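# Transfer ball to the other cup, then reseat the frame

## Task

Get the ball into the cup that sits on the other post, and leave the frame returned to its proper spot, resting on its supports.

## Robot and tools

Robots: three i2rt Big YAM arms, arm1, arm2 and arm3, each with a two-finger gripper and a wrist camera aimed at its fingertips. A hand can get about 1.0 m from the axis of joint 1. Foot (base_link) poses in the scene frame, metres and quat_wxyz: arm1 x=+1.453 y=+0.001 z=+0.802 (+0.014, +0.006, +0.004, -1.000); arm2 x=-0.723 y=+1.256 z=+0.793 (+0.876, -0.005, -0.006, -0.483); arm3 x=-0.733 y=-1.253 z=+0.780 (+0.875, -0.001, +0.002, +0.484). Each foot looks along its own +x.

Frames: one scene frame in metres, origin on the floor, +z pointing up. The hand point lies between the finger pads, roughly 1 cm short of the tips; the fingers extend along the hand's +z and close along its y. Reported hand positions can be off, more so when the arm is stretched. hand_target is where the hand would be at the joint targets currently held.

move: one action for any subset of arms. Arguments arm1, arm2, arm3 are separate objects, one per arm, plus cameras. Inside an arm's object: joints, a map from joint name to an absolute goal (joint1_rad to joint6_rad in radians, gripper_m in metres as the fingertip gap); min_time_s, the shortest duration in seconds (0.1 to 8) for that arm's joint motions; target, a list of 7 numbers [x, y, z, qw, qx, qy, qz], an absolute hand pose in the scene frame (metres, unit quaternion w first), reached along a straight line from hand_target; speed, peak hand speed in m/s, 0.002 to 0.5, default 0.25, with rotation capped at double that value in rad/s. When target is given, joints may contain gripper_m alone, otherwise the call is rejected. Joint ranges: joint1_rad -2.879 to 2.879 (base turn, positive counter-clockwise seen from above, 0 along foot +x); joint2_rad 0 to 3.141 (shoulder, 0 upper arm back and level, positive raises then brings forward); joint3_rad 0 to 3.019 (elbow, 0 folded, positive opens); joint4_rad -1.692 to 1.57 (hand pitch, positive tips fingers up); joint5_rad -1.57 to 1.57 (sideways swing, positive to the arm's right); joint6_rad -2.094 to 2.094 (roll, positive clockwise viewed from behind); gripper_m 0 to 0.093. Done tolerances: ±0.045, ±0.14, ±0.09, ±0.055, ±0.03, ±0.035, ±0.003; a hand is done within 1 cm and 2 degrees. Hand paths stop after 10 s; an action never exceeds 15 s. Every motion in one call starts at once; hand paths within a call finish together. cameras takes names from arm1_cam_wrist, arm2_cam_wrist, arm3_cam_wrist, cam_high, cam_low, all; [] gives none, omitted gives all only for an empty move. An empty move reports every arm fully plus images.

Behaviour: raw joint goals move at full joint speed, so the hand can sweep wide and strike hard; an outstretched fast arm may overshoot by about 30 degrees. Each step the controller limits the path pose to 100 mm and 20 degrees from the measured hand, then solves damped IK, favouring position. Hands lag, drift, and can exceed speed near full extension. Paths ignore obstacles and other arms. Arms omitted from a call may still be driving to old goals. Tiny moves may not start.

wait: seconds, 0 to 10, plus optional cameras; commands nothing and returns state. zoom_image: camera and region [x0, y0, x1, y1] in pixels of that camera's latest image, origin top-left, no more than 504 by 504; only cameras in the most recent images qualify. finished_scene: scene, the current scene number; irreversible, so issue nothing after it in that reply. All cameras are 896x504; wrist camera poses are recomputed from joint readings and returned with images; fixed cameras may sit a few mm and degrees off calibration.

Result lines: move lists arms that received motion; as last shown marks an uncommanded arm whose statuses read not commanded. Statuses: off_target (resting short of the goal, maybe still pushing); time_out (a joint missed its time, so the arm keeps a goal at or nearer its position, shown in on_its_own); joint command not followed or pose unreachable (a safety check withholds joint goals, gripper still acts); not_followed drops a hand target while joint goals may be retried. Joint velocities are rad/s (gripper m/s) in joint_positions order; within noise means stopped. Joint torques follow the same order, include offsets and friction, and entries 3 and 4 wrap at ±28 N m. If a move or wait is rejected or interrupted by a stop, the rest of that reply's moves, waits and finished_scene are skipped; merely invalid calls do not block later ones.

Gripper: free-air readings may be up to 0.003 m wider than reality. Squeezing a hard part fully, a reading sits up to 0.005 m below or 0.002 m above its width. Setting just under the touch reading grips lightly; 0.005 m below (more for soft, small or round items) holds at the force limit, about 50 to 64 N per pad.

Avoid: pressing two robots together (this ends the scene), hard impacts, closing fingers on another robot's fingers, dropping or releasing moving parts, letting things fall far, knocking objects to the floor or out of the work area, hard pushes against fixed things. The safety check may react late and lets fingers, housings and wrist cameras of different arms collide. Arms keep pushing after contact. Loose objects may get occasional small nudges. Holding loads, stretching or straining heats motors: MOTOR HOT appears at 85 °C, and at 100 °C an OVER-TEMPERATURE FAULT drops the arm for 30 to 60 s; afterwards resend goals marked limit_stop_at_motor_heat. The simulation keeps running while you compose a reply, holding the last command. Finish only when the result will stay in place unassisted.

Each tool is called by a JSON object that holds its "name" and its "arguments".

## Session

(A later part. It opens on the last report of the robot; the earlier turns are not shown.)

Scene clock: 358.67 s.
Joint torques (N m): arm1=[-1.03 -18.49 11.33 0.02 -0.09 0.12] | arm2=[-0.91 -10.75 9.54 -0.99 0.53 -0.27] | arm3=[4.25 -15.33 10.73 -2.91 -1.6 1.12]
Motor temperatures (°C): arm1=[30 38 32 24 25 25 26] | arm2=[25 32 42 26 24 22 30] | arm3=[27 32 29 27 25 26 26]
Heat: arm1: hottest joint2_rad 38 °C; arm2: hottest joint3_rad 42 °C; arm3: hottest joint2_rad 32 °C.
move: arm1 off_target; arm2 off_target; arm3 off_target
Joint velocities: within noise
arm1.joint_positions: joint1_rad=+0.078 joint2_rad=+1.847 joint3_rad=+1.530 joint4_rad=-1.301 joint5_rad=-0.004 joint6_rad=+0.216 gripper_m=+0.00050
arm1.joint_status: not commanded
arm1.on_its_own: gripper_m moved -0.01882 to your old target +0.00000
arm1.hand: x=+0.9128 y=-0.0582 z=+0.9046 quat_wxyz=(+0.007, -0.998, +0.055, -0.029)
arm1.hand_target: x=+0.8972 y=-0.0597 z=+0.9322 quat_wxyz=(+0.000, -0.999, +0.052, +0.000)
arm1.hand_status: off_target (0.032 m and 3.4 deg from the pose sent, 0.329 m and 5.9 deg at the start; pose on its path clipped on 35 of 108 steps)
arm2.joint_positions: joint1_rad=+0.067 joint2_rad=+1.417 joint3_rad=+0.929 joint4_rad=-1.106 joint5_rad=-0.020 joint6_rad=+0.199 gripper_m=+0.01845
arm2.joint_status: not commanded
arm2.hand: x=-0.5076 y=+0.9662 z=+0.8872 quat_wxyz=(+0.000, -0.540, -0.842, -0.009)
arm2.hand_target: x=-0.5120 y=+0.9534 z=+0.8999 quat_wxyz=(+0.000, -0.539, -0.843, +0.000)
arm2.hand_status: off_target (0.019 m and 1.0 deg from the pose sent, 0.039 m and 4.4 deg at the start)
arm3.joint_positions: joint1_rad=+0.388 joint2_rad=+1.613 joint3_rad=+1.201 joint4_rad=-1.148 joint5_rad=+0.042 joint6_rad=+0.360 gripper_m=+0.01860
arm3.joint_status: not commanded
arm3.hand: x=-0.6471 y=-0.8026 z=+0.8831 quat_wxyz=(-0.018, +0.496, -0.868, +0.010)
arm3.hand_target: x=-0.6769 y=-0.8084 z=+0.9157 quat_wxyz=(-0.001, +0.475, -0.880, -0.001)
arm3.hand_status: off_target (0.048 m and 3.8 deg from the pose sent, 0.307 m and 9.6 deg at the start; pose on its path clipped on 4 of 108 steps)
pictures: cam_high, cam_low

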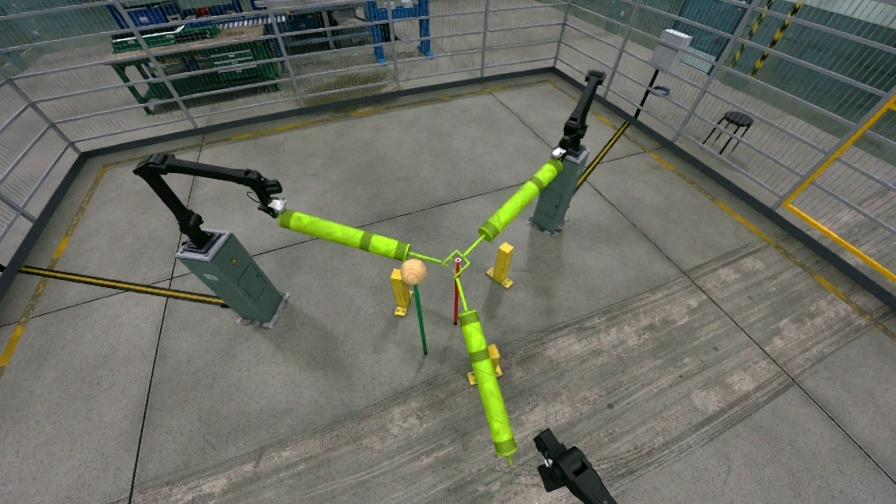

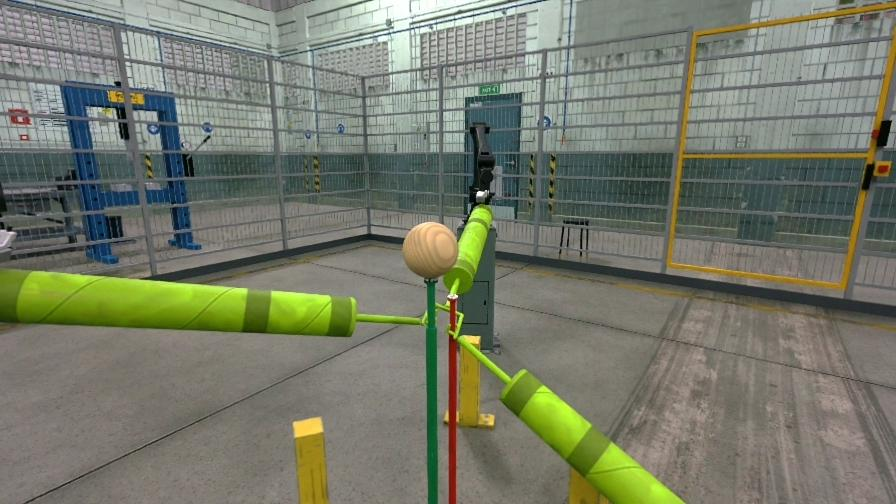

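{"name": "move", "arguments": {"arm1": {"joints":{"gripper_m":0.093},"target":[0.90,-0.10,0.90,0,0.9986,-0.0523,0],"speed":0.3}, "arm3": {"target":[-0.66,-0.803,0.91,-0.01,0.485,-0.8743,0.005],"speed":0.05}, "cameras": ["arm1_cam_wrist","cam_high","arm3_cam_wrist"]}}

Scene clock: 369.60 s.
Joint torques (N m): arm1=[-0.67 -16.85 8.25 0.75 -0.02 0.27] | arm2=[-0.97 -10.7 9.54 -1.01 0.32 -0.27] | arm3=[2.08 -13.68 11.19 -2.04 -0.69 0.76]
Motor temperatures (°C): arm1=[30 37 35 24 25 25 25] | arm2=[25 31 44 26 24 22 30] | arm3=[27 33 31 27 26 26 26]
Heat: arm1: hottest joint2_rad 37 °C; arm2: hottest joint3_rad 44 °C; arm3: hottest joint2_rad 33 °C.
move: arm1 done; arm3 off_target
Joint velocities: within noise
arm1.joint_positions: joint1_rad=+0.147 joint2_rad=+1.853 joint3_rad=+1.530 joint4_rad=-1.247 joint5_rad=-0.005 joint6_rad=+0.267 gripper_m=+0.09288
arm1.joint_status: all done
arm1.hand: x=+0.9051 y=-0.0976 z=+0.9006 quat_wxyz=(+0.002, -0.999, +0.046, -0.006)
arm1.hand_target: x=+0.9002 y=-0.1000 z=+0.8999 quat_wxyz=(+0.000, -0.999, +0.052, +0.000)
arm1.hand_status: done (0.006 m and 1.0 deg from the pose sent, 0.044 m and 3.4 deg at the start)
arm2: as last shown
arm2.joint_positions: joint1_rad=+0.067 joint2_rad=+1.417 joint3_rad=+0.929 joint4_rad=-1.106 joint5_rad=-0.014 joint6_rad=+0.199 gripper_m=+0.01845
arm2.hand: x=-0.5084 y=+0.9656 z=+0.8872 quat_wxyz=(+0.001, -0.540, -0.842, -0.006)
arm3.joint_positions: joint1_rad=+0.384 joint2_rad=+1.613 joint3_rad=+1.202 joint4_rad=-1.151 joint5_rad=+0.043 joint6_rad=+0.339 gripper_m=+0.01860
arm3.joint_status: not commanded
arm3.hand: x=-0.6451 y=-0.8033 z=+0.8837 quat_wxyz=(-0.017, +0.504, -0.864, +0.011)
arm3.hand_target: x=-0.6595 y=-0.8033 z=+0.9091 quat_wxyz=(-0.011, +0.486, -0.874, +0.004)
arm3.hand_status: off_target (0.030 m and 2.7 deg from the pose sent, 0.030 m and 1.8 deg at the start)
pictures: arm1_cam_wrist, arm3_cam_wrist, cam_high
arm1_cam_wrist: T_world_to_cam=[[0.07419, 0.99723, 0.0061, 0.02371], [0.90128, -0.06967, 0.42759, -1.17134], [0.42683, -0.02623, -0.90395, 0.51513]] pos_world=[0.83408, -0.09174, 0.96637]
arm3_cam_wrist: T_world_to_cam=[[0.86804, -0.49446, 0.04481, 0.12154], [-0.46692, -0.78233, 0.41225, -1.25853], [-0.16879, -0.37878, -0.90997, 0.48272]] pos_world=[-0.61165, -0.74164, 0.95264]

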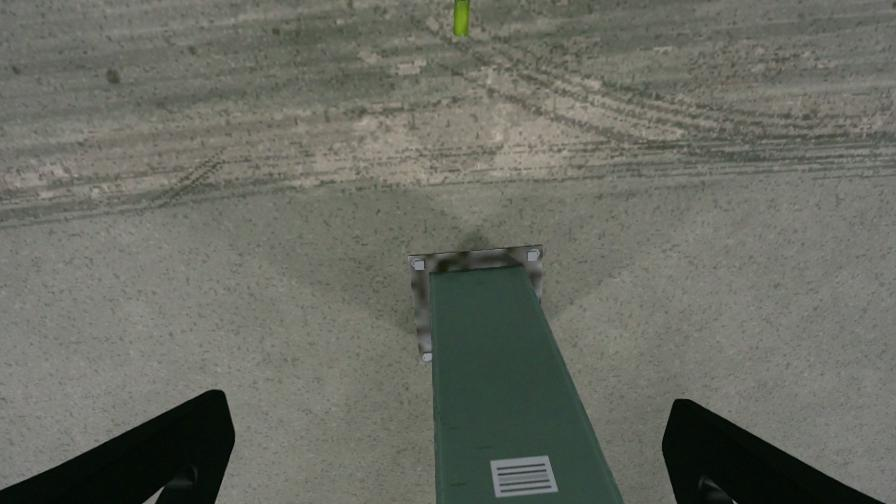

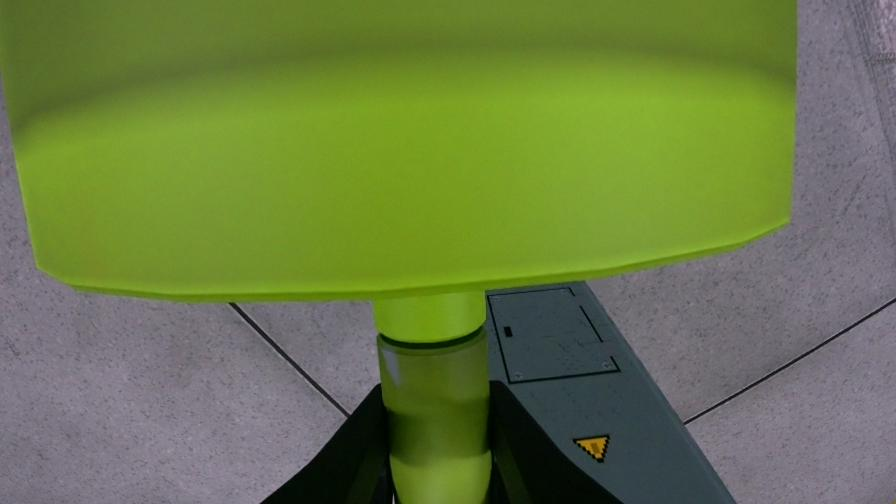

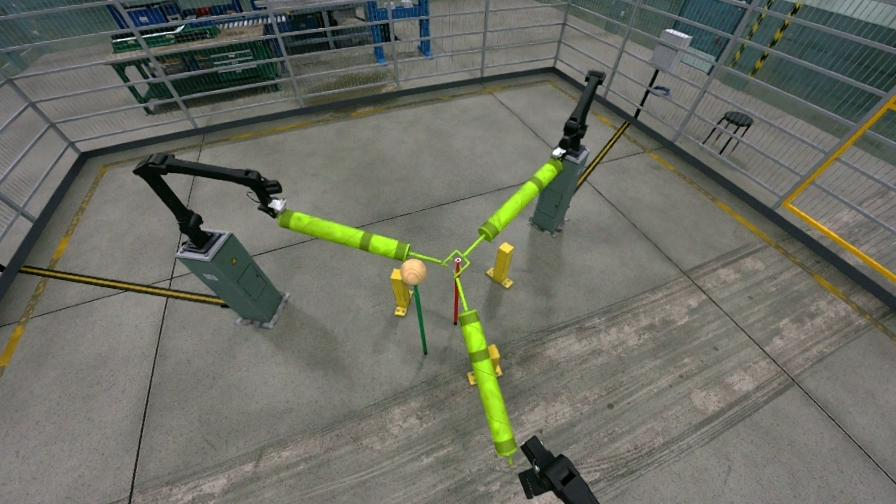

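{"name": "move", "arguments": {"arm1": {"target":[0.85,-0.07,0.38,-0.0091,0.9834,-0.0515,-0.1734],"speed":0.35}, "cameras": ["arm1_cam_wrist","cam_low"]}}

Scene clock: 380.57 s.
Joint torques (N m): arm1=[-1.96 -20.66 4.29 1.42 0.24 0.05] | arm2=[-0.91 -10.75 9.52 -1.02 0.32 -0.28] | arm3=[2.08 -13.68 11.21 -2.06 -0.69 0.76]
Motor temperatures (°C): arm1=[29 36 35 24 25 25 25] | arm2=[25 31 45 26 24 22 30] | arm3=[27 33 31 27 26 26 26]
Heat: arm1: hottest joint2_rad 36 °C; arm2: hottest joint3_rad 45 °C; arm3: hottest joint2_rad 33 °C.
move: arm1 off_target
Joint velocities: within noise
arm1.joint_positions: joint1_rad=+0.129 joint2_rad=+2.851 joint3_rad=+1.571 joint4_rad=+0.012 joint5_rad=+0.075 joint6_rad=+0.252 gripper_m=+0.09288
arm1.joint_status: not commanded
arm1.hand: x=+0.8751 y=-0.0746 z=+0.3662 quat_wxyz=(+0.010, -0.987, +0.051, +0.150)
arm1.hand_target: x=+0.8506 y=-0.0699 z=+0.3805 quat_wxyz=(+0.009, -0.983, +0.052, +0.173)
arm1.hand_status: off_target (0.029 m and 2.7 deg from the pose sent, 0.524 m and 20.6 deg at the start)
arm2, arm3: as last shown
arm1_cam_wrist: T_world_to_cam=[[0.0879, 0.99606, 0.0113, -0.00773], [0.98771, -0.08863, 0.12877, -0.8818], [0.12926, -0.00016, -0.99161, 0.33991]] pos_world=[0.8277, -0.07039, 0.4507]

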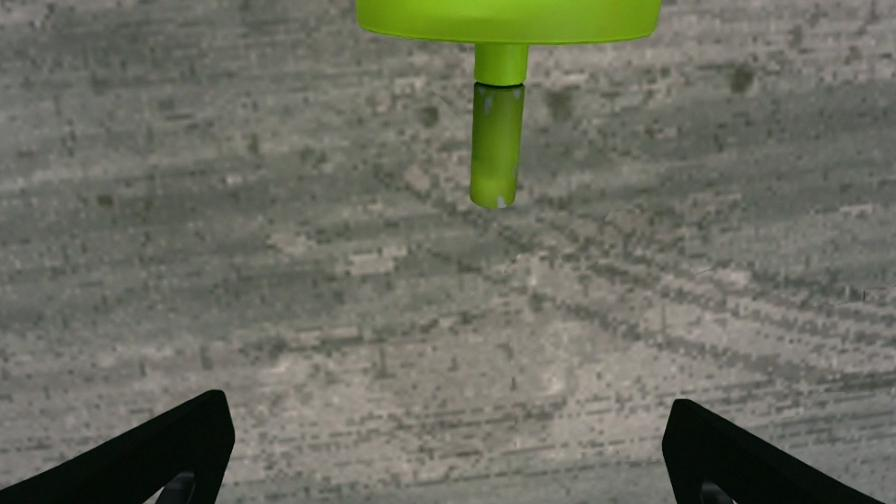

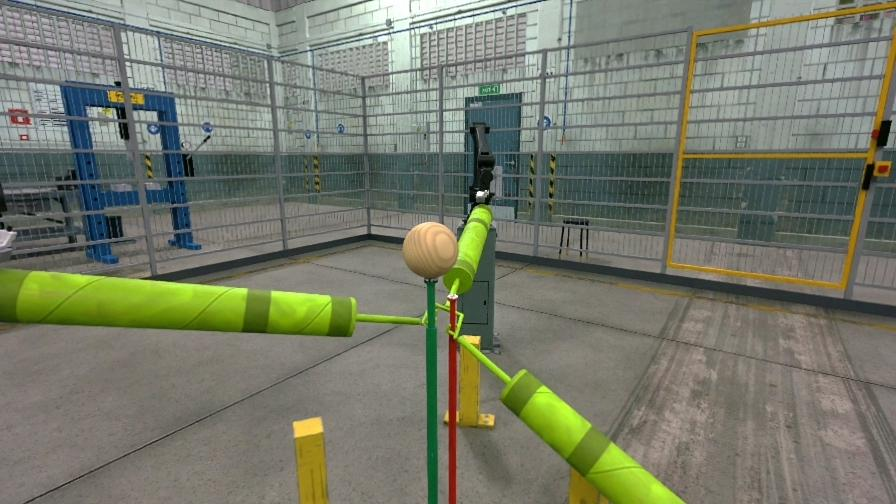

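{"name": "move", "arguments": {"arm1": {"target":[0.797,-0.04,0.31,-0.0109,0.977,-0.0512,-0.2071],"speed":0.25}}}

{"name": "move", "arguments": {"arm1": {"target":[0.797,-0.04,0.248,-0.0109,0.977,-0.0512,-0.2071],"speed":0.15}, "cameras": ["arm1_cam_wrist"]}}

Scene clock: 390.30 s.
Joint torques (N m): arm1=[-1.08 -22.3 5.55 0.9 -0.04 0.05] | arm2=[-0.97 -10.81 9.52 -1.01 0.32 -0.27] | arm3=[2.08 -13.68 11.21 -2.06 -0.69 0.75]
Motor temperatures (°C): arm1=[29 38 34 24 25 25 24] | arm2=[25 31 45 26 24 22 30] | arm3=[27 33 32 27 25 26 26]
Heat: arm1: hottest joint2_rad 38 °C; arm2: hottest joint3_rad 45 °C; arm3: hottest joint2_rad 33 °C.
move: arm1 off_target
Joint velocities: within noise
arm1.joint_positions: joint1_rad=+0.061 joint2_rad=+3.076 joint3_rad=+1.891 joint4_rad=+0.007 joint5_rad=+0.074 joint6_rad=+0.193 gripper_m=+0.09288
arm1.joint_status: not commanded
arm1.hand: x=+0.8174 y=-0.0390 z=+0.2987 quat_wxyz=(+0.013, -0.979, +0.057, +0.193)
arm1.hand_target: x=+0.7976 y=-0.0399 z=+0.3104 quat_wxyz=(+0.011, -0.977, +0.051, +0.207)
arm1.hand_status: off_target (0.023 m and 1.8 deg from the pose sent, 0.102 m and 6.6 deg at the start)
arm2, arm3: as last shown
pictures: none

Scene clock: 391.27 s.
Joint torques (N m): arm1=[-1.03 -19.96 4.18 1.72 -0.05 0.06] | arm2=[-0.91 -10.75 9.51 -1.01 0.31 -0.27] | arm3=[2.08 -13.68 11.19 -2.06 -0.69 0.75]
Motor temperatures (°C): arm1=[29 38 34 24 25 25 24] | arm2=[25 31 45 26 24 22 30] | arm3=[27 33 32 28 25 26 26]
Heat: arm1: hottest joint2_rad 38 °C; arm2: hottest joint3_rad 45 °C; arm3: hottest joint2_rad 33 °C.
move: arm1 off_target
Joint velocities: within noise
arm1.joint_positions: joint1_rad=+0.061 joint2_rad=+3.128 joint3_rad=+1.964 joint4_rad=+0.008 joint5_rad=+0.072 joint6_rad=+0.193 gripper_m=+0.09288
arm1.joint_status: not commanded
arm1.hand: x=+0.8070 y=-0.0402 z=+0.2847 quat_wxyz=(+0.011, -0.977, +0.057, +0.204)
arm1.hand_target: x=+0.8100 y=-0.0395 z=+0.2788 quat_wxyz=(+0.010, -0.977, +0.051, +0.206)
arm1.hand_status: off_target (0.038 m and 0.8 deg from the pose sent, 0.055 m and 1.8 deg at the start; a joint's target at an end of its range on 22 of 29 steps)
arm2, arm3: as last shown
arm1_cam_wrist: T_world_to_cam=[[0.10065, 0.99491, 0.00582, -0.04387], [0.99472, -0.10075, 0.01934, -0.776], [0.01983, 0.00384, -0.9998, 0.35866]] pos_world=[0.76922, -0.03592, 0.37384]

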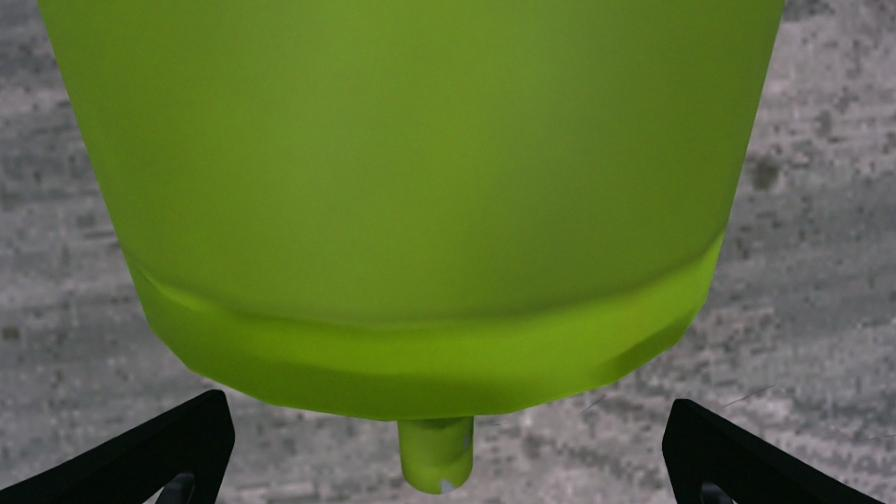

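{"name": "move", "arguments": {"arm1": {"target":[0.835,-0.043,0.285,-0.017,0.9442,-0.0495,-0.3253],"speed":0.25}}}

{"name": "move", "arguments": {"arm1": {"target":[0.822,-0.043,0.236,-0.017,0.9442,-0.0495,-0.3253],"speed":0.15}, "cameras": ["arm1_cam_wrist"]}}

Scene clock: 399.47 s.
Joint torques (N m): arm1=[0.15 -18.32 2.36 2.28 0.26 0.04] | arm2=[-0.97 -10.7 9.54 -0.99 0.32 -0.28] | arm3=[2.08 -13.68 11.21 -2.06 -0.69 0.75]
Motor temperatures (°C): arm1=[29 38 33 24 25 24 24] | arm2=[25 31 46 26 24 22 30] | arm3=[27 33 33 28 25 26 26]
Heat: arm1: hottest joint2_rad 38 °C; arm2: hottest joint3_rad 46 °C; arm3: hottest joint2_rad 33 °C.
move: arm1 off_target
Joint velocities: within noise
arm1.joint_positions: joint1_rad=+0.072 joint2_rad=+3.128 joint3_rad=+1.769 joint4_rad=+0.438 joint5_rad=+0.121 joint6_rad=+0.193 gripper_m=+0.09288
arm1.joint_status: not commanded
arm1.hand: x=+0.8284 y=-0.0371 z=+0.2920 quat_wxyz=(+0.015, -0.946, +0.061, +0.319)
arm1.hand_target: x=+0.8354 y=-0.0429 z=+0.2860 quat_wxyz=(+0.017, -0.946, +0.050, +0.319)
arm1.hand_status: off_target (0.011 m and 1.6 deg from the pose sent, 0.028 m and 14.5 deg at the start; a joint's target at an end of its range on 19 of 35 steps)
arm2, arm3: as last shown
pictures: none

Scene clock: 400.63 s.
Joint torques (N m): arm1=[-0.91 -18.73 4.63 1.05 -0.05 0.11] | arm2=[-0.91 -10.75 9.51 -1.01 0.32 -0.28] | arm3=[2.14 -13.68 11.19 -2.06 -0.69 0.75]
Motor temperatures (°C): arm1=[29 38 33 24 25 24 24] | arm2=[25 31 46 26 24 22 30] | arm3=[27 33 33 28 25 26 26]
Heat: arm1: hottest joint2_rad 38 °C; arm2: hottest joint3_rad 46 °C; arm3: hottest joint2_rad 33 °C.
move: arm1 off_target
Joint velocities: within noise
arm1.joint_positions: joint1_rad=+0.072 joint2_rad=+3.128 joint3_rad=+1.827 joint4_rad=+0.226 joint5_rad=+0.086 joint6_rad=+0.193 gripper_m=+0.09288
arm1.joint_status: not commanded
arm1.hand: x=+0.8392 y=-0.0420 z=+0.2762 quat_wxyz=(+0.010, -0.968, +0.054, +0.243)
arm1.hand_target: x=+0.8359 y=-0.0425 z=+0.2725 quat_wxyz=(+0.009, -0.968, +0.050, +0.245)
arm1.hand_status: off_target (0.044 m and 9.8 deg from the pose sent, 0.057 m and 1.6 deg at the start; a joint's target at an end of its range on 35 of 35 steps)
arm2, arm3: as last shown
arm1_cam_wrist: T_world_to_cam=[[0.09431, 0.99554, 0.00245, -0.03893], [0.9937, -0.09398, -0.06112, -0.78471], [-0.06062, 0.0082, -0.99813, 0.41687]] pos_world=[0.8087, -0.03841, 0.36822]

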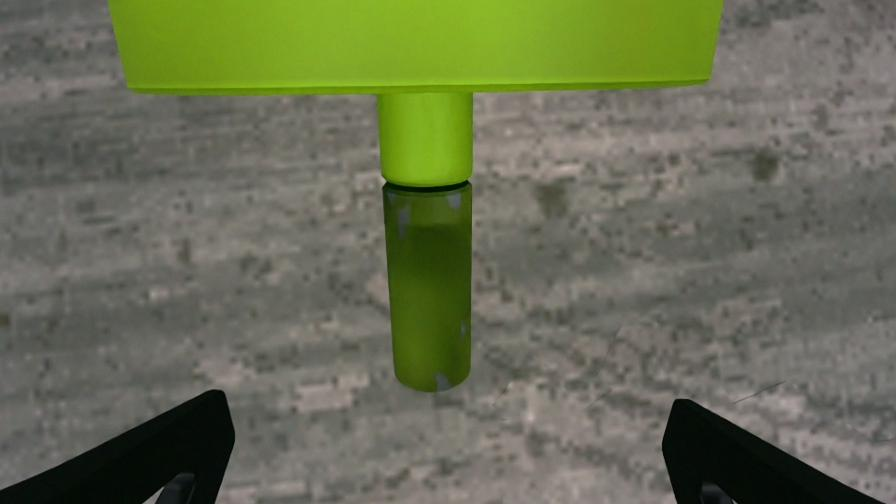

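{"name": "move", "arguments": {"arm1": {"target":[0.86,-0.043,0.36,-0.0109,0.977,-0.0512,-0.2071],"speed":0.25}, "arm2": {"target":[-0.514,0.955,0.84,0,0.5385,0.8426,0],"speed":0.1}, "arm3": {"target":[-0.66,-0.803,0.73,-0.01,0.485,-0.8743,0.005],"speed":0.1}, "cameras": ["arm1_cam_wrist","cam_low","cam_high"]}}

{"name": "zoom_image", "arguments": {"camera": "cam_low", "region": [380, 240, 520, 400]}}

Scene clock: 424.53 s.
Joint torques (N m): arm1=[-0.73 -20.25 2.25 0.81 -0.05 0.19] | arm2=[0.03 -9.99 6.04 0.43 0.54 -0.28] | arm3=[-0.85 -11.52 6.94 0.76 0.49 0.45]
Motor temperatures (°C): arm1=[29 38 32 24 25 24 24] | arm2=[25 31 46 26 24 22 30] | arm3=[27 33 35 28 25 26 27]
Heat: arm1: hottest joint2_rad 38 °C; arm2: hottest joint3_rad 46 °C; arm3: hottest joint3_rad 35 °C.
move: arm1 off_target; arm2 done; arm3 off_target
Joint velocities: within noise
arm1.joint_positions: joint1_rad=+0.072 joint2_rad=+2.904 joint3_rad=+1.561 joint4_rad=+0.184 joint5_rad=+0.080 joint6_rad=+0.193 gripper_m=+0.09288
arm1.joint_status: not commanded
arm1.hand: x=+0.8681 y=-0.0406 z=+0.3495 quat_wxyz=(+0.014, -0.978, +0.052, +0.203)
arm1.hand_target: x=+0.8598 y=-0.0431 z=+0.3600 quat_wxyz=(+0.011, -0.977, +0.051, +0.207)
arm1.hand_status: off_target (0.013 m and 0.6 deg from the pose sent, 0.086 m and 4.3 deg at the start)
arm2.joint_positions: joint1_rad=+0.056 joint2_rad=+1.483 joint3_rad=+0.877 joint4_rad=-0.972 joint5_rad=-0.020 joint6_rad=+0.198 gripper_m=+0.01845
arm2.joint_status: not commanded
arm2.hand: x=-0.5077 y=+0.9587 z=+0.8470 quat_wxyz=(-0.006, -0.544, -0.839, -0.006)
arm2.hand_target: x=-0.5141 y=+0.9553 z=+0.8401 quat_wxyz=(+0.000, -0.539, -0.842, +0.000)
arm2.hand_status: done (0.010 m and 1.3 deg from the pose sent, 0.049 m and 0.7 deg at the start)
arm3.joint_positions: joint1_rad=+0.418 joint2_rad=+1.836 joint3_rad=+1.034 joint4_rad=-0.763 joint5_rad=+0.015 joint6_rad=+0.368 gripper_m=+0.01850
arm3.joint_status: not commanded
arm3.hand: x=-0.6662 y=-0.8050 z=+0.7333 quat_wxyz=(-0.005, +0.506, -0.862, +0.004)
arm3.hand_target: x=-0.6600 y=-0.8031 z=+0.7300 quat_wxyz=(-0.010, +0.485, -0.874, +0.005)
arm3.hand_status: off_target (0.007 m and 2.8 deg from the pose sent, 0.154 m and 2.7 deg at the start)
pictures: arm1_cam_wrist, cam_high, cam_low
arm1_cam_wrist: T_world_to_cam=[[0.09201, 0.99566, 0.01391, -0.04531], [0.99548, -0.0923, 0.02218, -0.83934], [0.02337, 0.01181, -0.99966, 0.41944]] pos_world=[0.82992, -0.03731, 0.43854]

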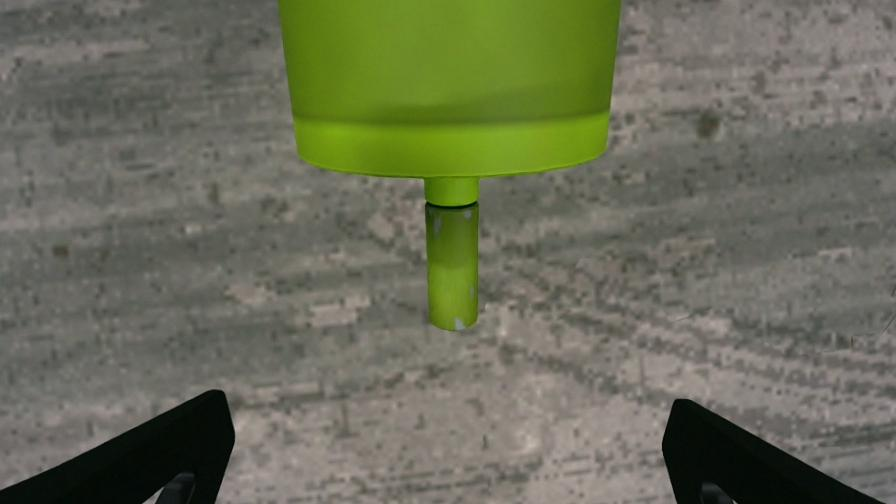

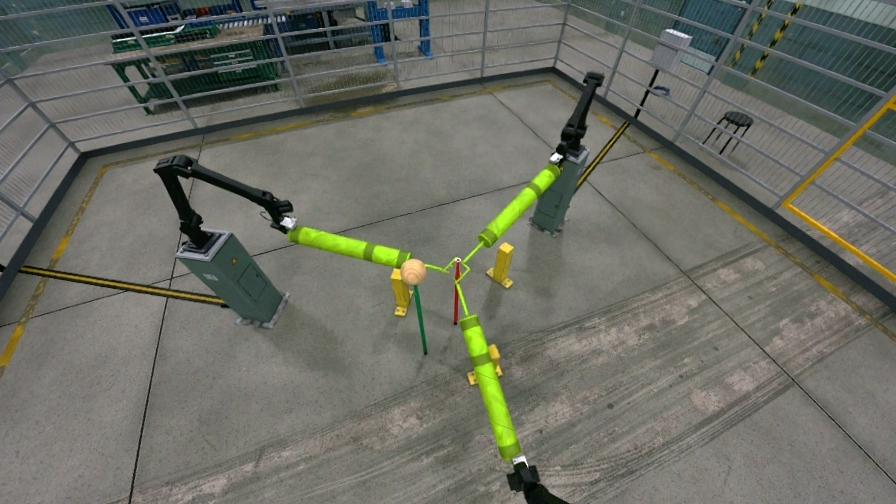

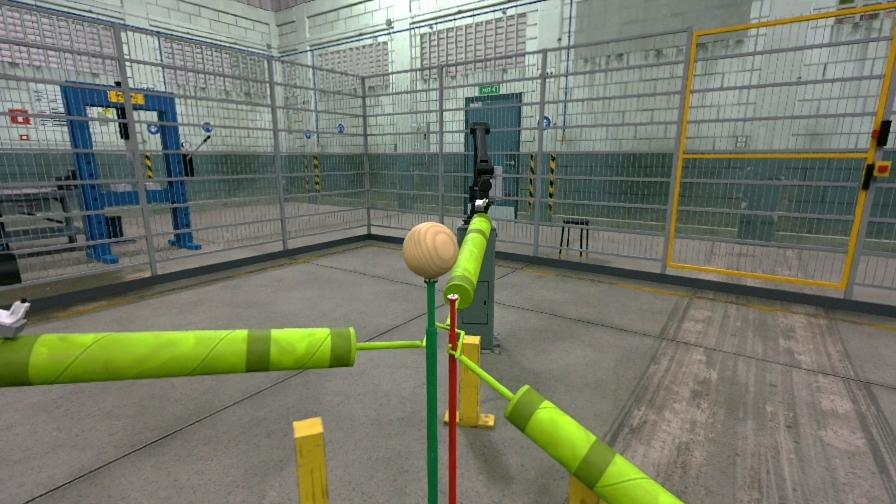

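Scaled by 3.150 from the camera's image (finer frame: 1280x720).

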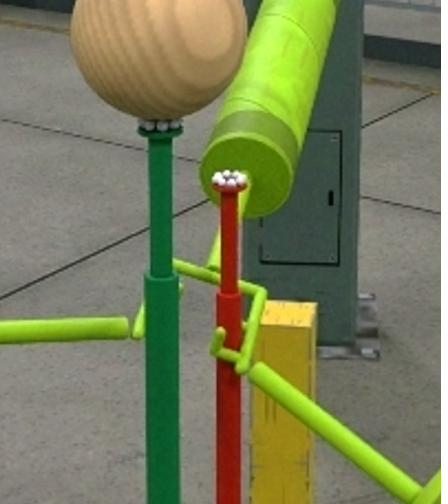

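{"name": "move", "arguments": {"arm2": {"target":[-0.516,0.959,0.83,0,0.5385,0.8426,0],"speed":0.1}, "arm3": {"target":[-0.69,-0.775,0.48,-0.03,0.475,-0.8783,-0.01],"speed":0.12}, "cameras": ["arm1_cam_wrist","cam_low","cam_high"]}}

Scene clock: 431.13 s.
Joint torques (N m): arm1=[-0.85 -21.01 2.13 0.83 -0.04 0.18] | arm2=[0.5 -10.7 4.92 -0.46 0.45 -0.22] | arm3=[-2.43 -13.63 5.6 -0.13 -0.33 0.15]
Motor temperatures (°C): arm1=[29 37 32 24 25 24 24] | arm2=[25 31 44 26 24 22 30] | arm3=[27 33 35 27 25 26 27]
Heat: arm1: hottest joint2_rad 37 °C; arm2: hottest joint3_rad 44 °C; arm3: hottest joint3_rad 35 °C.
move: arm2 off_target; arm3 off_target
Joint velocities: within noise
arm1.joint_positions: joint1_rad=+0.072 joint2_rad=+2.904 joint3_rad=+1.560 joint4_rad=+0.184 joint5_rad=+0.080 joint6_rad=+0.193 gripper_m=+0.09288
arm1.joint_status: not commanded
arm1.hand: x=+0.8683 y=-0.0406 z=+0.3494 quat_wxyz=(+0.014, -0.978, +0.052, +0.202)
arm1.hand_target: x=+0.8599 y=-0.0431 z=+0.3599 quat_wxyz=(+0.011, -0.977, +0.051, +0.207)
arm1.hand_status: not commanded
arm2.joint_positions: joint1_rad=+0.053 joint2_rad=+1.496 joint3_rad=+0.869 joint4_rad=-0.913 joint5_rad=-0.018 joint6_rad=+0.194 gripper_m=+0.01845
arm2.joint_status: not commanded
arm2.hand: x=-0.5030 y=+0.9497 z=+0.8403 quat_wxyz=(-0.024, -0.543, -0.839, +0.002)
arm2.hand_target: x=-0.5157 y=+0.9591 z=+0.8304 quat_wxyz=(+0.000, -0.538, -0.843, +0.000)
arm2.hand_status: off_target (0.019 m and 2.9 deg from the pose sent, 0.019 m and 1.3 deg at the start)
arm3.joint_positions: joint1_rad=+0.511 joint2_rad=+2.445 joint3_rad=+1.143 joint4_rad=-0.218 joint5_rad=+0.054 joint6_rad=+0.491 gripper_m=+0.01842
arm3.joint_status: not commanded
arm3.hand: x=-0.7017 y=-0.7856 z=+0.4836 quat_wxyz=(-0.034, +0.492, -0.870, -0.006)
arm3.hand_target: x=-0.6899 y=-0.7755 z=+0.4804 quat_wxyz=(-0.030, +0.476, -0.879, -0.010)
arm3.hand_status: off_target (0.016 m and 2.3 deg from the pose sent, 0.256 m and 5.1 deg at the start)
pictures: arm1_cam_wrist, cam_high, cam_low
arm1_cam_wrist: T_world_to_cam=[[0.092, 0.99566, 0.01405, -0.04538], [0.99547, -0.0923, 0.02257, -0.8397], [0.02377, 0.01191, -0.99965, 0.419]] pos_world=[0.83012, -0.03731, 0.43844]

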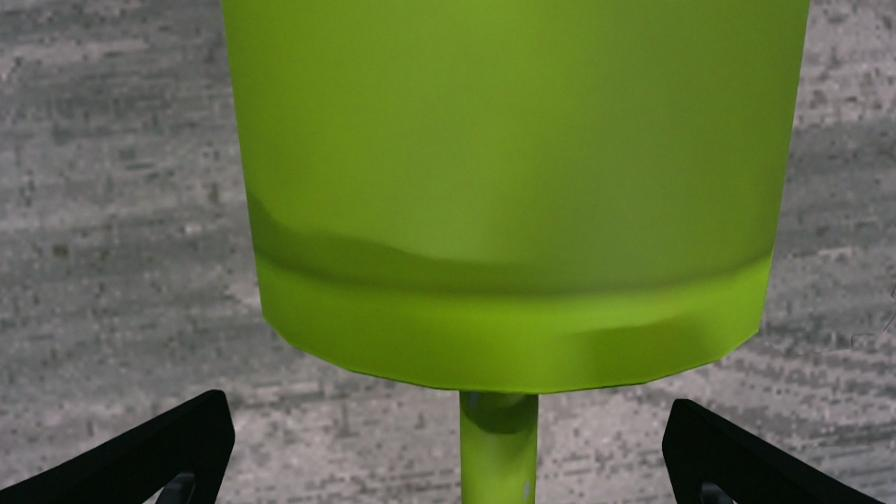

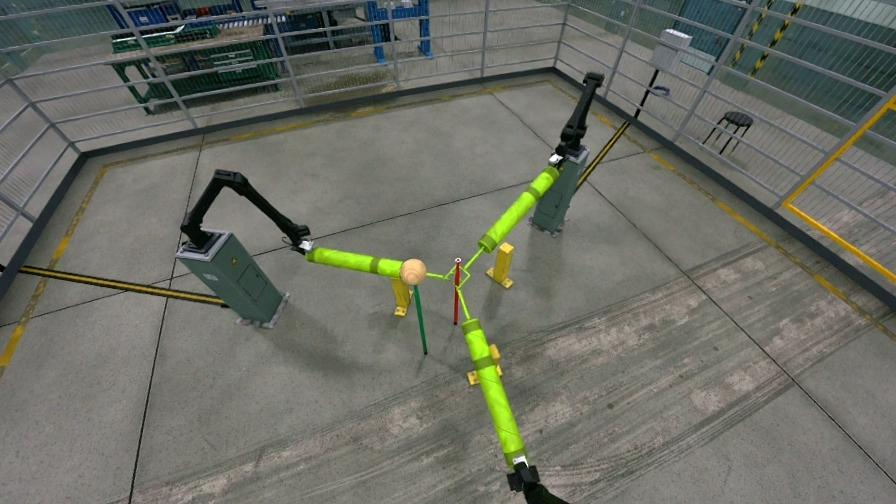

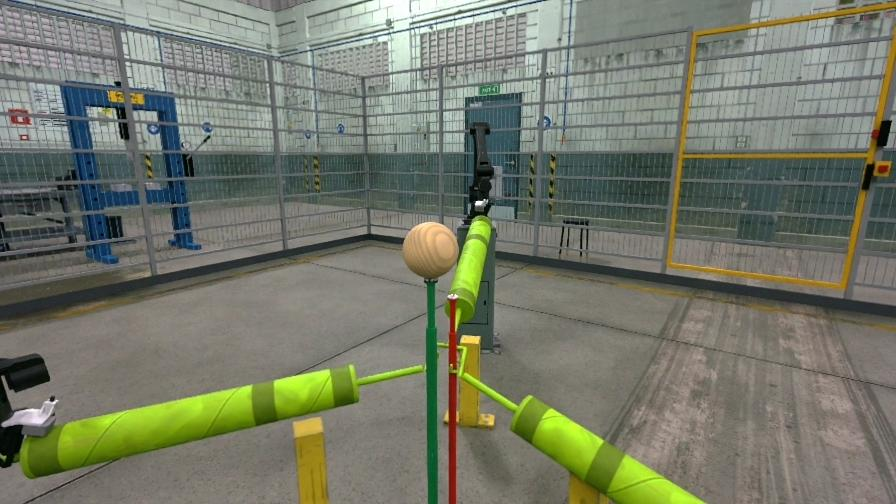

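{"name": "move", "arguments": {"arm1": {"target":[0.892,-0.03,0.345,-0.0078,0.984,-0.045,-0.1734],"speed":0.2}}}

{"name": "move", "arguments": {"arm1": {"target":[0.885,-0.029,0.31,-0.0078,0.984,-0.045,-0.1734],"speed":0.12}, "cameras": ["arm1_cam_wrist"]}}

{"name": "move", "arguments": {"arm1": {"joints":{"gripper_m":0.0}}, "cameras": ["arm1_cam_wrist"]}}

Scene clock: 437.60 s.
Joint torques (N m): arm1=[-1.85 -19.49 1.88 0.77 -0.06 0.04] | arm2=[0.5 -10.7 4.92 -0.47 0.45 -0.22] | arm3=[-2.43 -13.63 5.6 -0.13 -0.32 0.15]
Motor temperatures (°C): arm1=[29 37 31 24 25 24 24] | arm2=[25 31 43 26 24 22 30] | arm3=[27 33 35 27 25 26 27]
Heat: arm1: hottest joint2_rad 37 °C; arm2: hottest joint3_rad 43 °C; arm3: hottest joint3_rad 35 °C.
move: arm1 done
Joint velocities: within noise
arm1.joint_positions: joint1_rad=+0.060 joint2_rad=+2.904 joint3_rad=+1.523 joint4_rad=+0.165 joint5_rad=+0.054 joint6_rad=+0.176 gripper_m=+0.09288
arm1.joint_status: not commanded
arm1.hand: x=+0.8948 y=-0.0354 z=+0.3413 quat_wxyz=(+0.008, -0.984, +0.047, +0.173)
arm1.hand_target: x=+0.8920 y=-0.0300 z=+0.3450 quat_wxyz=(+0.008, -0.984, +0.045, +0.174)
arm1.hand_status: done (0.007 m and 0.2 deg from the pose sent, 0.026 m and 3.5 deg at the start)
arm2, arm3: as last shown
pictures: none

Scene clock: 438.83 s.
Joint torques (N m): arm1=[-2.08 -18.9 3.4 0.77 -0.05 0.05] | arm2=[0.5 -10.7 4.92 -0.46 0.44 -0.22] | arm3=[-2.49 -13.63 5.6 -0.13 -0.34 0.15]
Motor temperatures (°C): arm1=[29 37 31 24 25 24 24] | arm2=[25 31 42 26 24 22 30] | arm3=[27 33 35 27 25 26 27]
Heat: arm1: hottest joint2_rad 37 °C; arm2: hottest joint3_rad 42 °C; arm3: hottest joint3_rad 35 °C.
move: arm1 off_target
Joint velocities: within noise
arm1.joint_positions: joint1_rad=+0.060 joint2_rad=+2.991 joint3_rad=+1.615 joint4_rad=+0.148 joint5_rad=+0.052 joint6_rad=+0.174 gripper_m=+0.09288
arm1.joint_status: not commanded
arm1.hand: x=+0.8955 y=-0.0352 z=+0.3073 quat_wxyz=(+0.008, -0.985, +0.046, +0.167)
arm1.hand_target: x=+0.8852 y=-0.0290 z=+0.3102 quat_wxyz=(+0.008, -0.984, +0.045, +0.173)
arm1.hand_status: off_target (0.013 m and 0.7 deg from the pose sent, 0.033 m and 0.2 deg at the start)
arm2, arm3: as last shown
arm1_cam_wrist: T_world_to_cam=[[0.07635, 0.99705, 0.00776, -0.03664], [0.99262, -0.07674, 0.09395, -0.88414], [0.09427, 0.00053, -0.99555, 0.31139]] pos_world=[0.85106, -0.03148, 0.39335]

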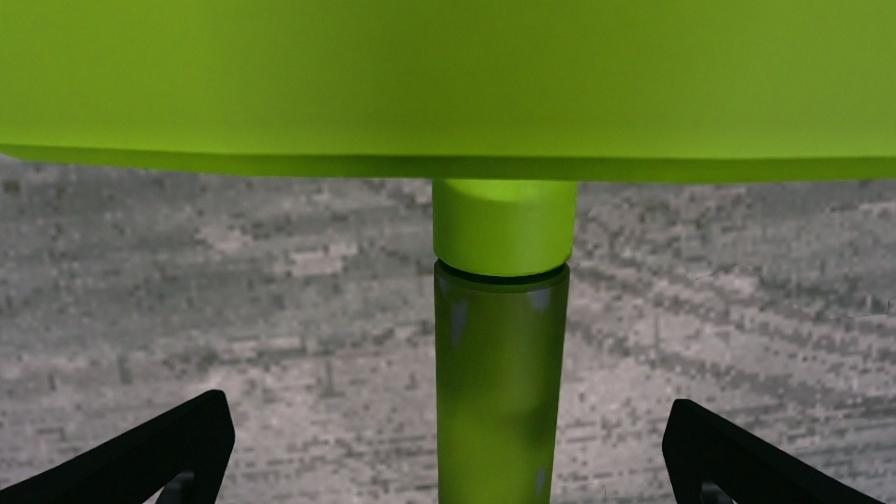

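Scene clock: 439.60 s.
Joint torques (N m): arm1=[-1.08 -19.14 3.37 0.95 -0.13 0.18] | arm2=[0.44 -10.7 4.92 -0.58 0.6 -0.22] | arm3=[-2.49 -13.68 5.57 -0.14 -0.35 0.12]
Motor temperatures (°C): arm1=[29 37 31 24 25 24 24] | arm2=[25 31 42 26 24 22 30] | arm3=[27 33 35 27 25 26 27]
Heat: arm1: hottest joint2_rad 37 °C; arm2: hottest joint3_rad 42 °C; arm3: hottest joint3_rad 35 °C.
move: arm1 off_target
Joint velocities: within noise
arm1.joint_positions: joint1_rad=+0.049 joint2_rad=+2.991 joint3_rad=+1.615 joint4_rad=+0.144 joint5_rad=+0.055 joint6_rad=+0.159 gripper_m=+0.01917
arm1.joint_status: gripper_m off_target (ended at +0.01920, target +0.00000)
arm1.hand: x=+0.8964 y=-0.0287 z=+0.3066 quat_wxyz=(+0.012, -0.985, +0.044, +0.165)
arm1.hand_target: x=+0.8850 y=-0.0290 z=+0.3103 quat_wxyz=(+0.008, -0.984, +0.045, +0.174)
arm1.hand_status: not commanded
arm2.joint_positions: joint1_rad=+0.053 joint2_rad=+1.497 joint3_rad=+0.869 joint4_rad=-0.909 joint5_rad=-0.022 joint6_rad=+0.194 gripper_m=+0.01845
arm2.joint_status: not commanded
arm2.hand: x=-0.5019 y=+0.9495 z=+0.8400 quat_wxyz=(-0.026, -0.543, -0.839, +0.001)
arm2.hand_target: x=-0.5158 y=+0.9591 z=+0.8304 quat_wxyz=(+0.000, -0.538, -0.843, +0.000)
arm2.hand_status: not commanded
arm3.joint_positions: joint1_rad=+0.512 joint2_rad=+2.445 joint3_rad=+1.143 joint4_rad=-0.218 joint5_rad=+0.054 joint6_rad=+0.494 gripper_m=+0.01842
arm3.joint_status: not commanded
arm3.hand: x=-0.7021 y=-0.7854 z=+0.4835 quat_wxyz=(-0.034, +0.492, -0.870, -0.006)
arm3.hand_target: x=-0.6900 y=-0.7755 z=+0.4804 quat_wxyz=(-0.030, +0.476, -0.879, -0.010)
arm3.hand_status: not commanded
arm1_cam_wrist: T_world_to_cam=[[0.07442, 0.99711, 0.01536, -0.0438], [0.9923, -0.07558, 0.09816, -0.88546], [0.09904, 0.00794, -0.99505, 0.30648]] pos_world=[0.85155, -0.02568, 0.39255]

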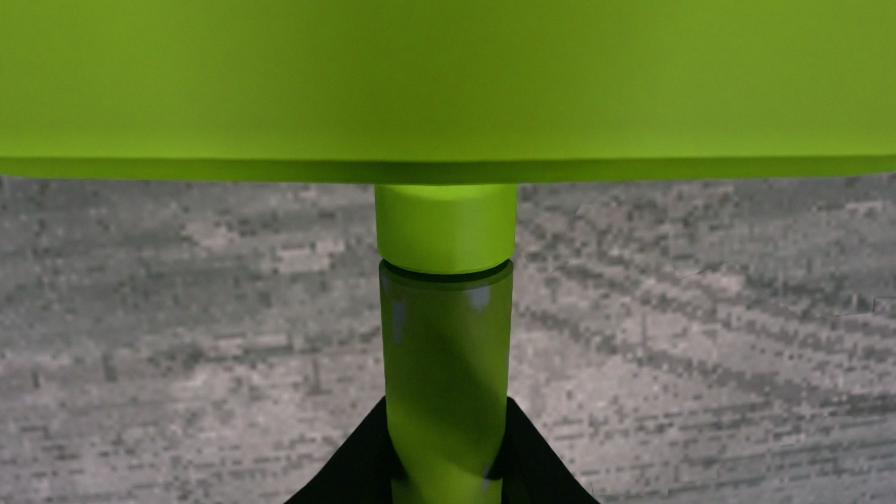

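{"name": "move", "arguments": {"arm1": {"target":[0.893,-0.032,0.577,-0.0027,0.997,-0.0435,-0.061],"speed":0.1}, "arm2": {"target":[-0.508,0.973,0.706,0,0.5373,0.8434,0],"speed":0.1}, "arm3": {"target":[-0.675,-0.778,0.568,-0.02,0.475,-0.8795,-0.01],"speed":0.1}, "cameras": ["cam_low","cam_high"]}}

{"name": "zoom_image", "arguments": {"camera": "cam_high", "region": [400, 210, 520, 310]}}

{"name": "zoom_image", "arguments": {"camera": "cam_low", "region": [380, 270, 520, 410]}}

Scene clock: 456.90 s.
Joint torques (N m): arm1=[-1.79 -23 6.45 -1.44 0.54 -0.32] | arm2=[4.19 -12.63 4.64 0.73 -0.58 0.19] | arm3=[-3.31 -18.14 3.49 -0.69 -0.39 0.31]
Motor temperatures (°C): arm1=[29 39 31 24 25 24 25] | arm2=[25 31 40 26 24 22 30] | arm3=[27 33 34 27 24 25 27]
Heat: arm1: hottest joint2_rad 39 °C; arm2: hottest joint3_rad 40 °C; arm3: hottest joint3_rad 34 °C.
move: arm1 off_target; arm2 off_target; arm3 off_target
Joint velocities: within noise
arm1.joint_positions: joint1_rad=+0.048 joint2_rad=+2.399 joint3_rad=+1.266 joint4_rad=-0.353 joint5_rad=-0.001 joint6_rad=+0.208 gripper_m=+0.01917
arm1.joint_status: not commanded
arm1.hand: x=+0.9272 y=-0.0373 z=+0.5391 quat_wxyz=(-0.002, -0.997, +0.065, +0.037)
arm1.hand_target: x=+0.8942 y=-0.0319 z=+0.5765 quat_wxyz=(+0.003, -0.997, +0.044, +0.062)
arm1.hand_status: off_target (0.051 m and 3.7 deg from the pose sent, 0.270 m and 12.1 deg at the start)
arm2.joint_positions: joint1_rad=+0.053 joint2_rad=+1.786 joint3_rad=+0.719 joint4_rad=-0.561 joint5_rad=+0.007 joint6_rad=+0.193 gripper_m=+0.01845
arm2.joint_status: not commanded
arm2.hand: x=-0.5282 y=+0.9770 z=+0.7024 quat_wxyz=(+0.021, -0.543, -0.840, -0.003)
arm2.hand_target: x=-0.5084 y=+0.9734 z=+0.7064 quat_wxyz=(+0.000, -0.537, -0.844, -0.001)
arm2.hand_status: off_target (0.021 m and 2.6 deg from the pose sent, 0.136 m and 3.1 deg at the start)
arm3.joint_positions: joint1_rad=+0.484 joint2_rad=+2.292 joint3_rad=+1.100 joint4_rad=-0.353 joint5_rad=+0.036 joint6_rad=+0.441 gripper_m=+0.01835
arm3.joint_status: not commanded
arm3.hand: x=-0.6917 y=-0.7854 z=+0.5451 quat_wxyz=(-0.020, +0.503, -0.864, +0.000)
arm3.hand_target: x=-0.6752 y=-0.7784 z=+0.5668 quat_wxyz=(-0.020, +0.475, -0.879, -0.010)
arm3.hand_status: off_target (0.029 m and 3.8 deg from the pose sent, 0.089 m and 2.8 deg at the start)
pictures: cam_high, cam_low

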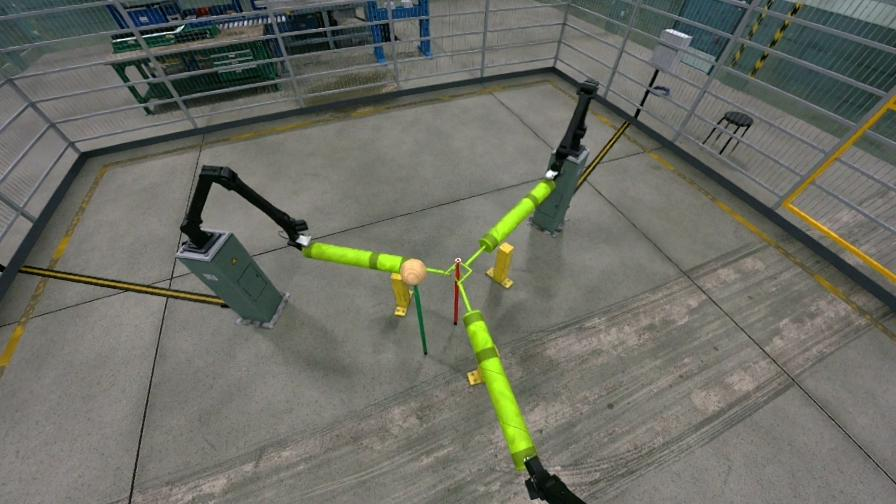

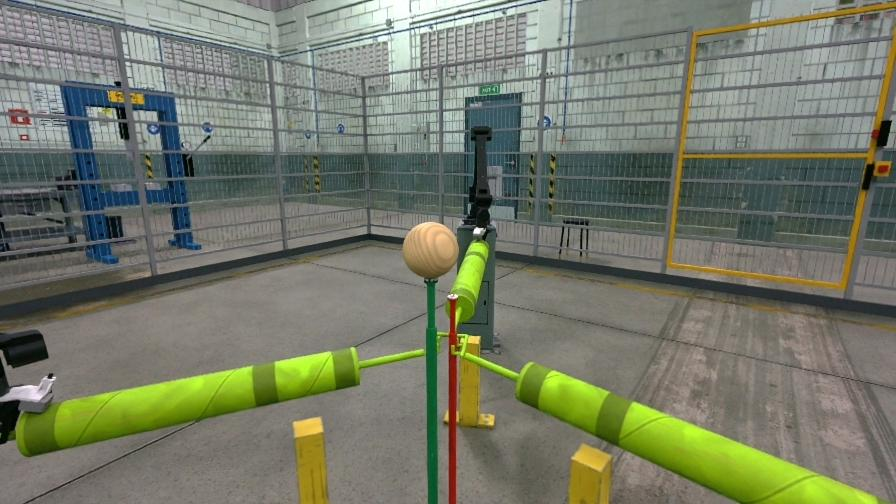

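Scaled by 4.200 from the camera's image (finer frame: 1280x720).

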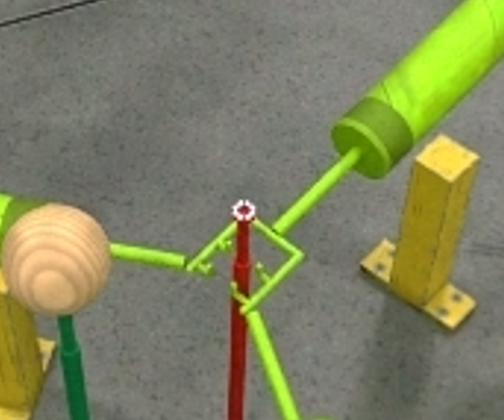

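Scaled by 3.600 from the camera's image (finer frame: 1280x720).

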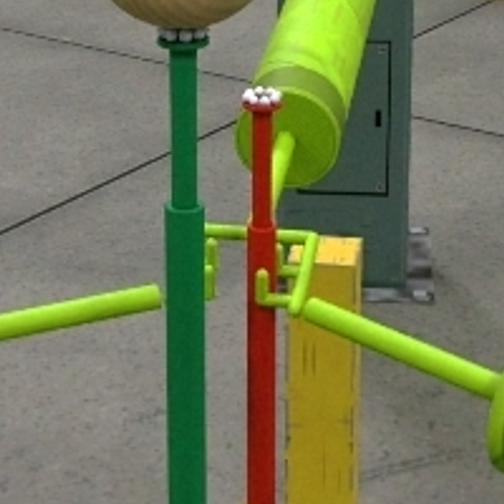

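{"name": "move", "arguments": {"arm1": {"target":[0.866,0.038,0.592,0,0.999,-0.0436,0],"speed":0.06}, "arm2": {"target":[-0.543,1.055,0.566,0,0.5373,0.8434,0],"speed":0.06}, "arm3": {"target":[-0.703,-0.706,0.578,0,0.4617,-0.887,0],"speed":0.06}, "cameras": ["cam_low","cam_high"]}}

{"name": "zoom_image", "arguments": {"camera": "cam_high", "region": [400, 210, 520, 310]}}

Scene clock: 469.03 s.
Joint torques (N m): arm1=[-1.79 -20.66 10.04 -1.17 0.64 -0.47] | arm2=[3.9 -11.52 -0.5 0.64 -0.74 0.19] | arm3=[-1.96 -16.44 7.39 -0.5 0.41 0.55]
Motor temperatures (°C): arm1=[29 40 32 24 26 25 26] | arm2=[25 31 38 26 24 22 30] | arm3=[27 34 33 27 25 25 27]
Heat: arm1: hottest joint2_rad 40 °C; arm2: hottest joint3_rad 38 °C; arm3: hottest joint2_rad 34 °C.
move: arm1 off_target; arm2 off_target; arm3 off_target
Joint velocities: within noise
arm1.joint_positions: joint1_rad=-0.080 joint2_rad=+2.396 joint3_rad=+1.426 joint4_rad=-0.635 joint5_rad=-0.024 joint6_rad=+0.097 gripper_m=+0.01900
arm1.joint_status: not commanded
arm1.hand: x=+0.9024 y=+0.0275 z=+0.5701 quat_wxyz=(-0.007, -0.997, +0.074, -0.023)
arm1.hand_target: x=+0.8676 y=+0.0380 z=+0.5934 quat_wxyz=(+0.001, -0.999, +0.045, +0.002)
arm1.hand_status: off_target (0.044 m and 4.5 deg from the pose sent, 0.111 m and 4.9 deg at the start)
arm2.joint_positions: joint1_rad=+0.140 joint2_rad=+2.191 joint3_rad=+0.549 joint4_rad=+0.040 joint5_rad=+0.011 joint6_rad=+0.275 gripper_m=+0.01845
arm2.joint_status: not commanded
arm2.hand: x=-0.5543 y=+1.0510 z=+0.5675 quat_wxyz=(+0.010, -0.541, -0.841, +0.005)
arm2.hand_target: x=-0.5433 y=+1.0550 z=+0.5661 quat_wxyz=(+0.000, -0.537, -0.844, +0.000)
arm2.hand_status: off_target (0.012 m and 1.4 deg from the pose sent, 0.158 m and 2.6 deg at the start)
arm3.joint_positions: joint1_rad=+0.527 joint2_rad=+2.321 joint3_rad=+1.328 joint4_rad=-0.580 joint5_rad=-0.005 joint6_rad=+0.508 gripper_m=+0.01832
arm3.joint_status: not commanded
arm3.hand: x=-0.7167 y=-0.7164 z=+0.5711 quat_wxyz=(+0.005, +0.493, -0.870, +0.000)
arm3.hand_target: x=-0.7030 y=-0.7064 z=+0.5781 quat_wxyz=(+0.000, +0.462, -0.887, -0.001)
arm3.hand_status: off_target (0.019 m and 4.1 deg from the pose sent, 0.087 m and 5.9 deg at the start)
pictures: cam_high, cam_low

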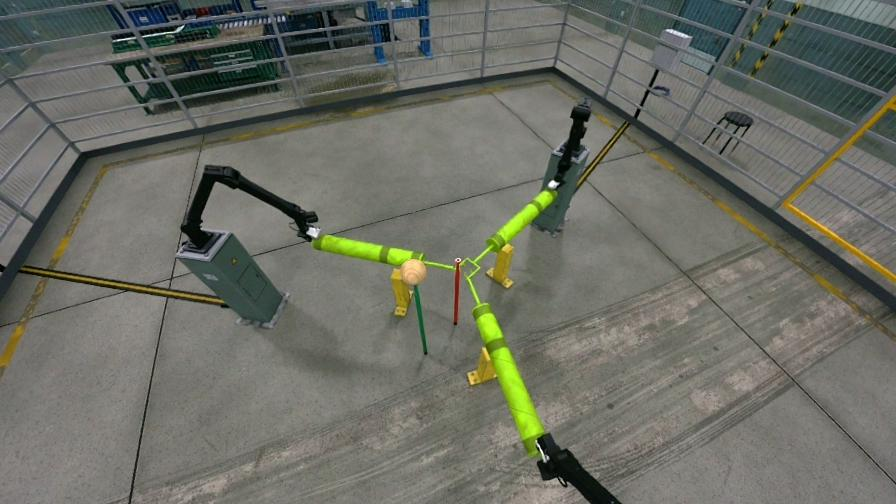

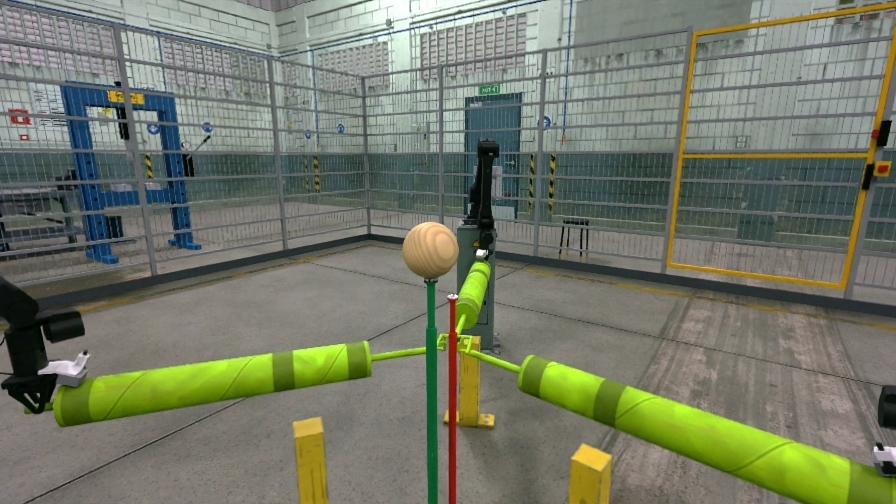

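Scaled by 4.200 from the camera's image (finer frame: 1280x720).

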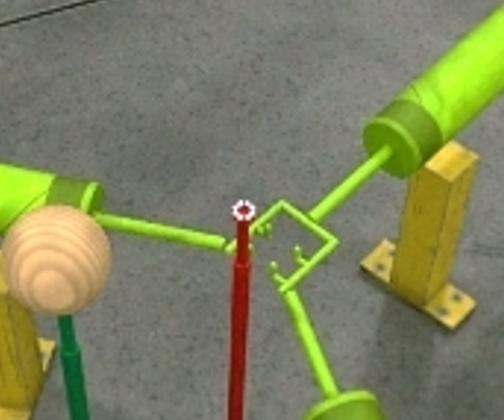

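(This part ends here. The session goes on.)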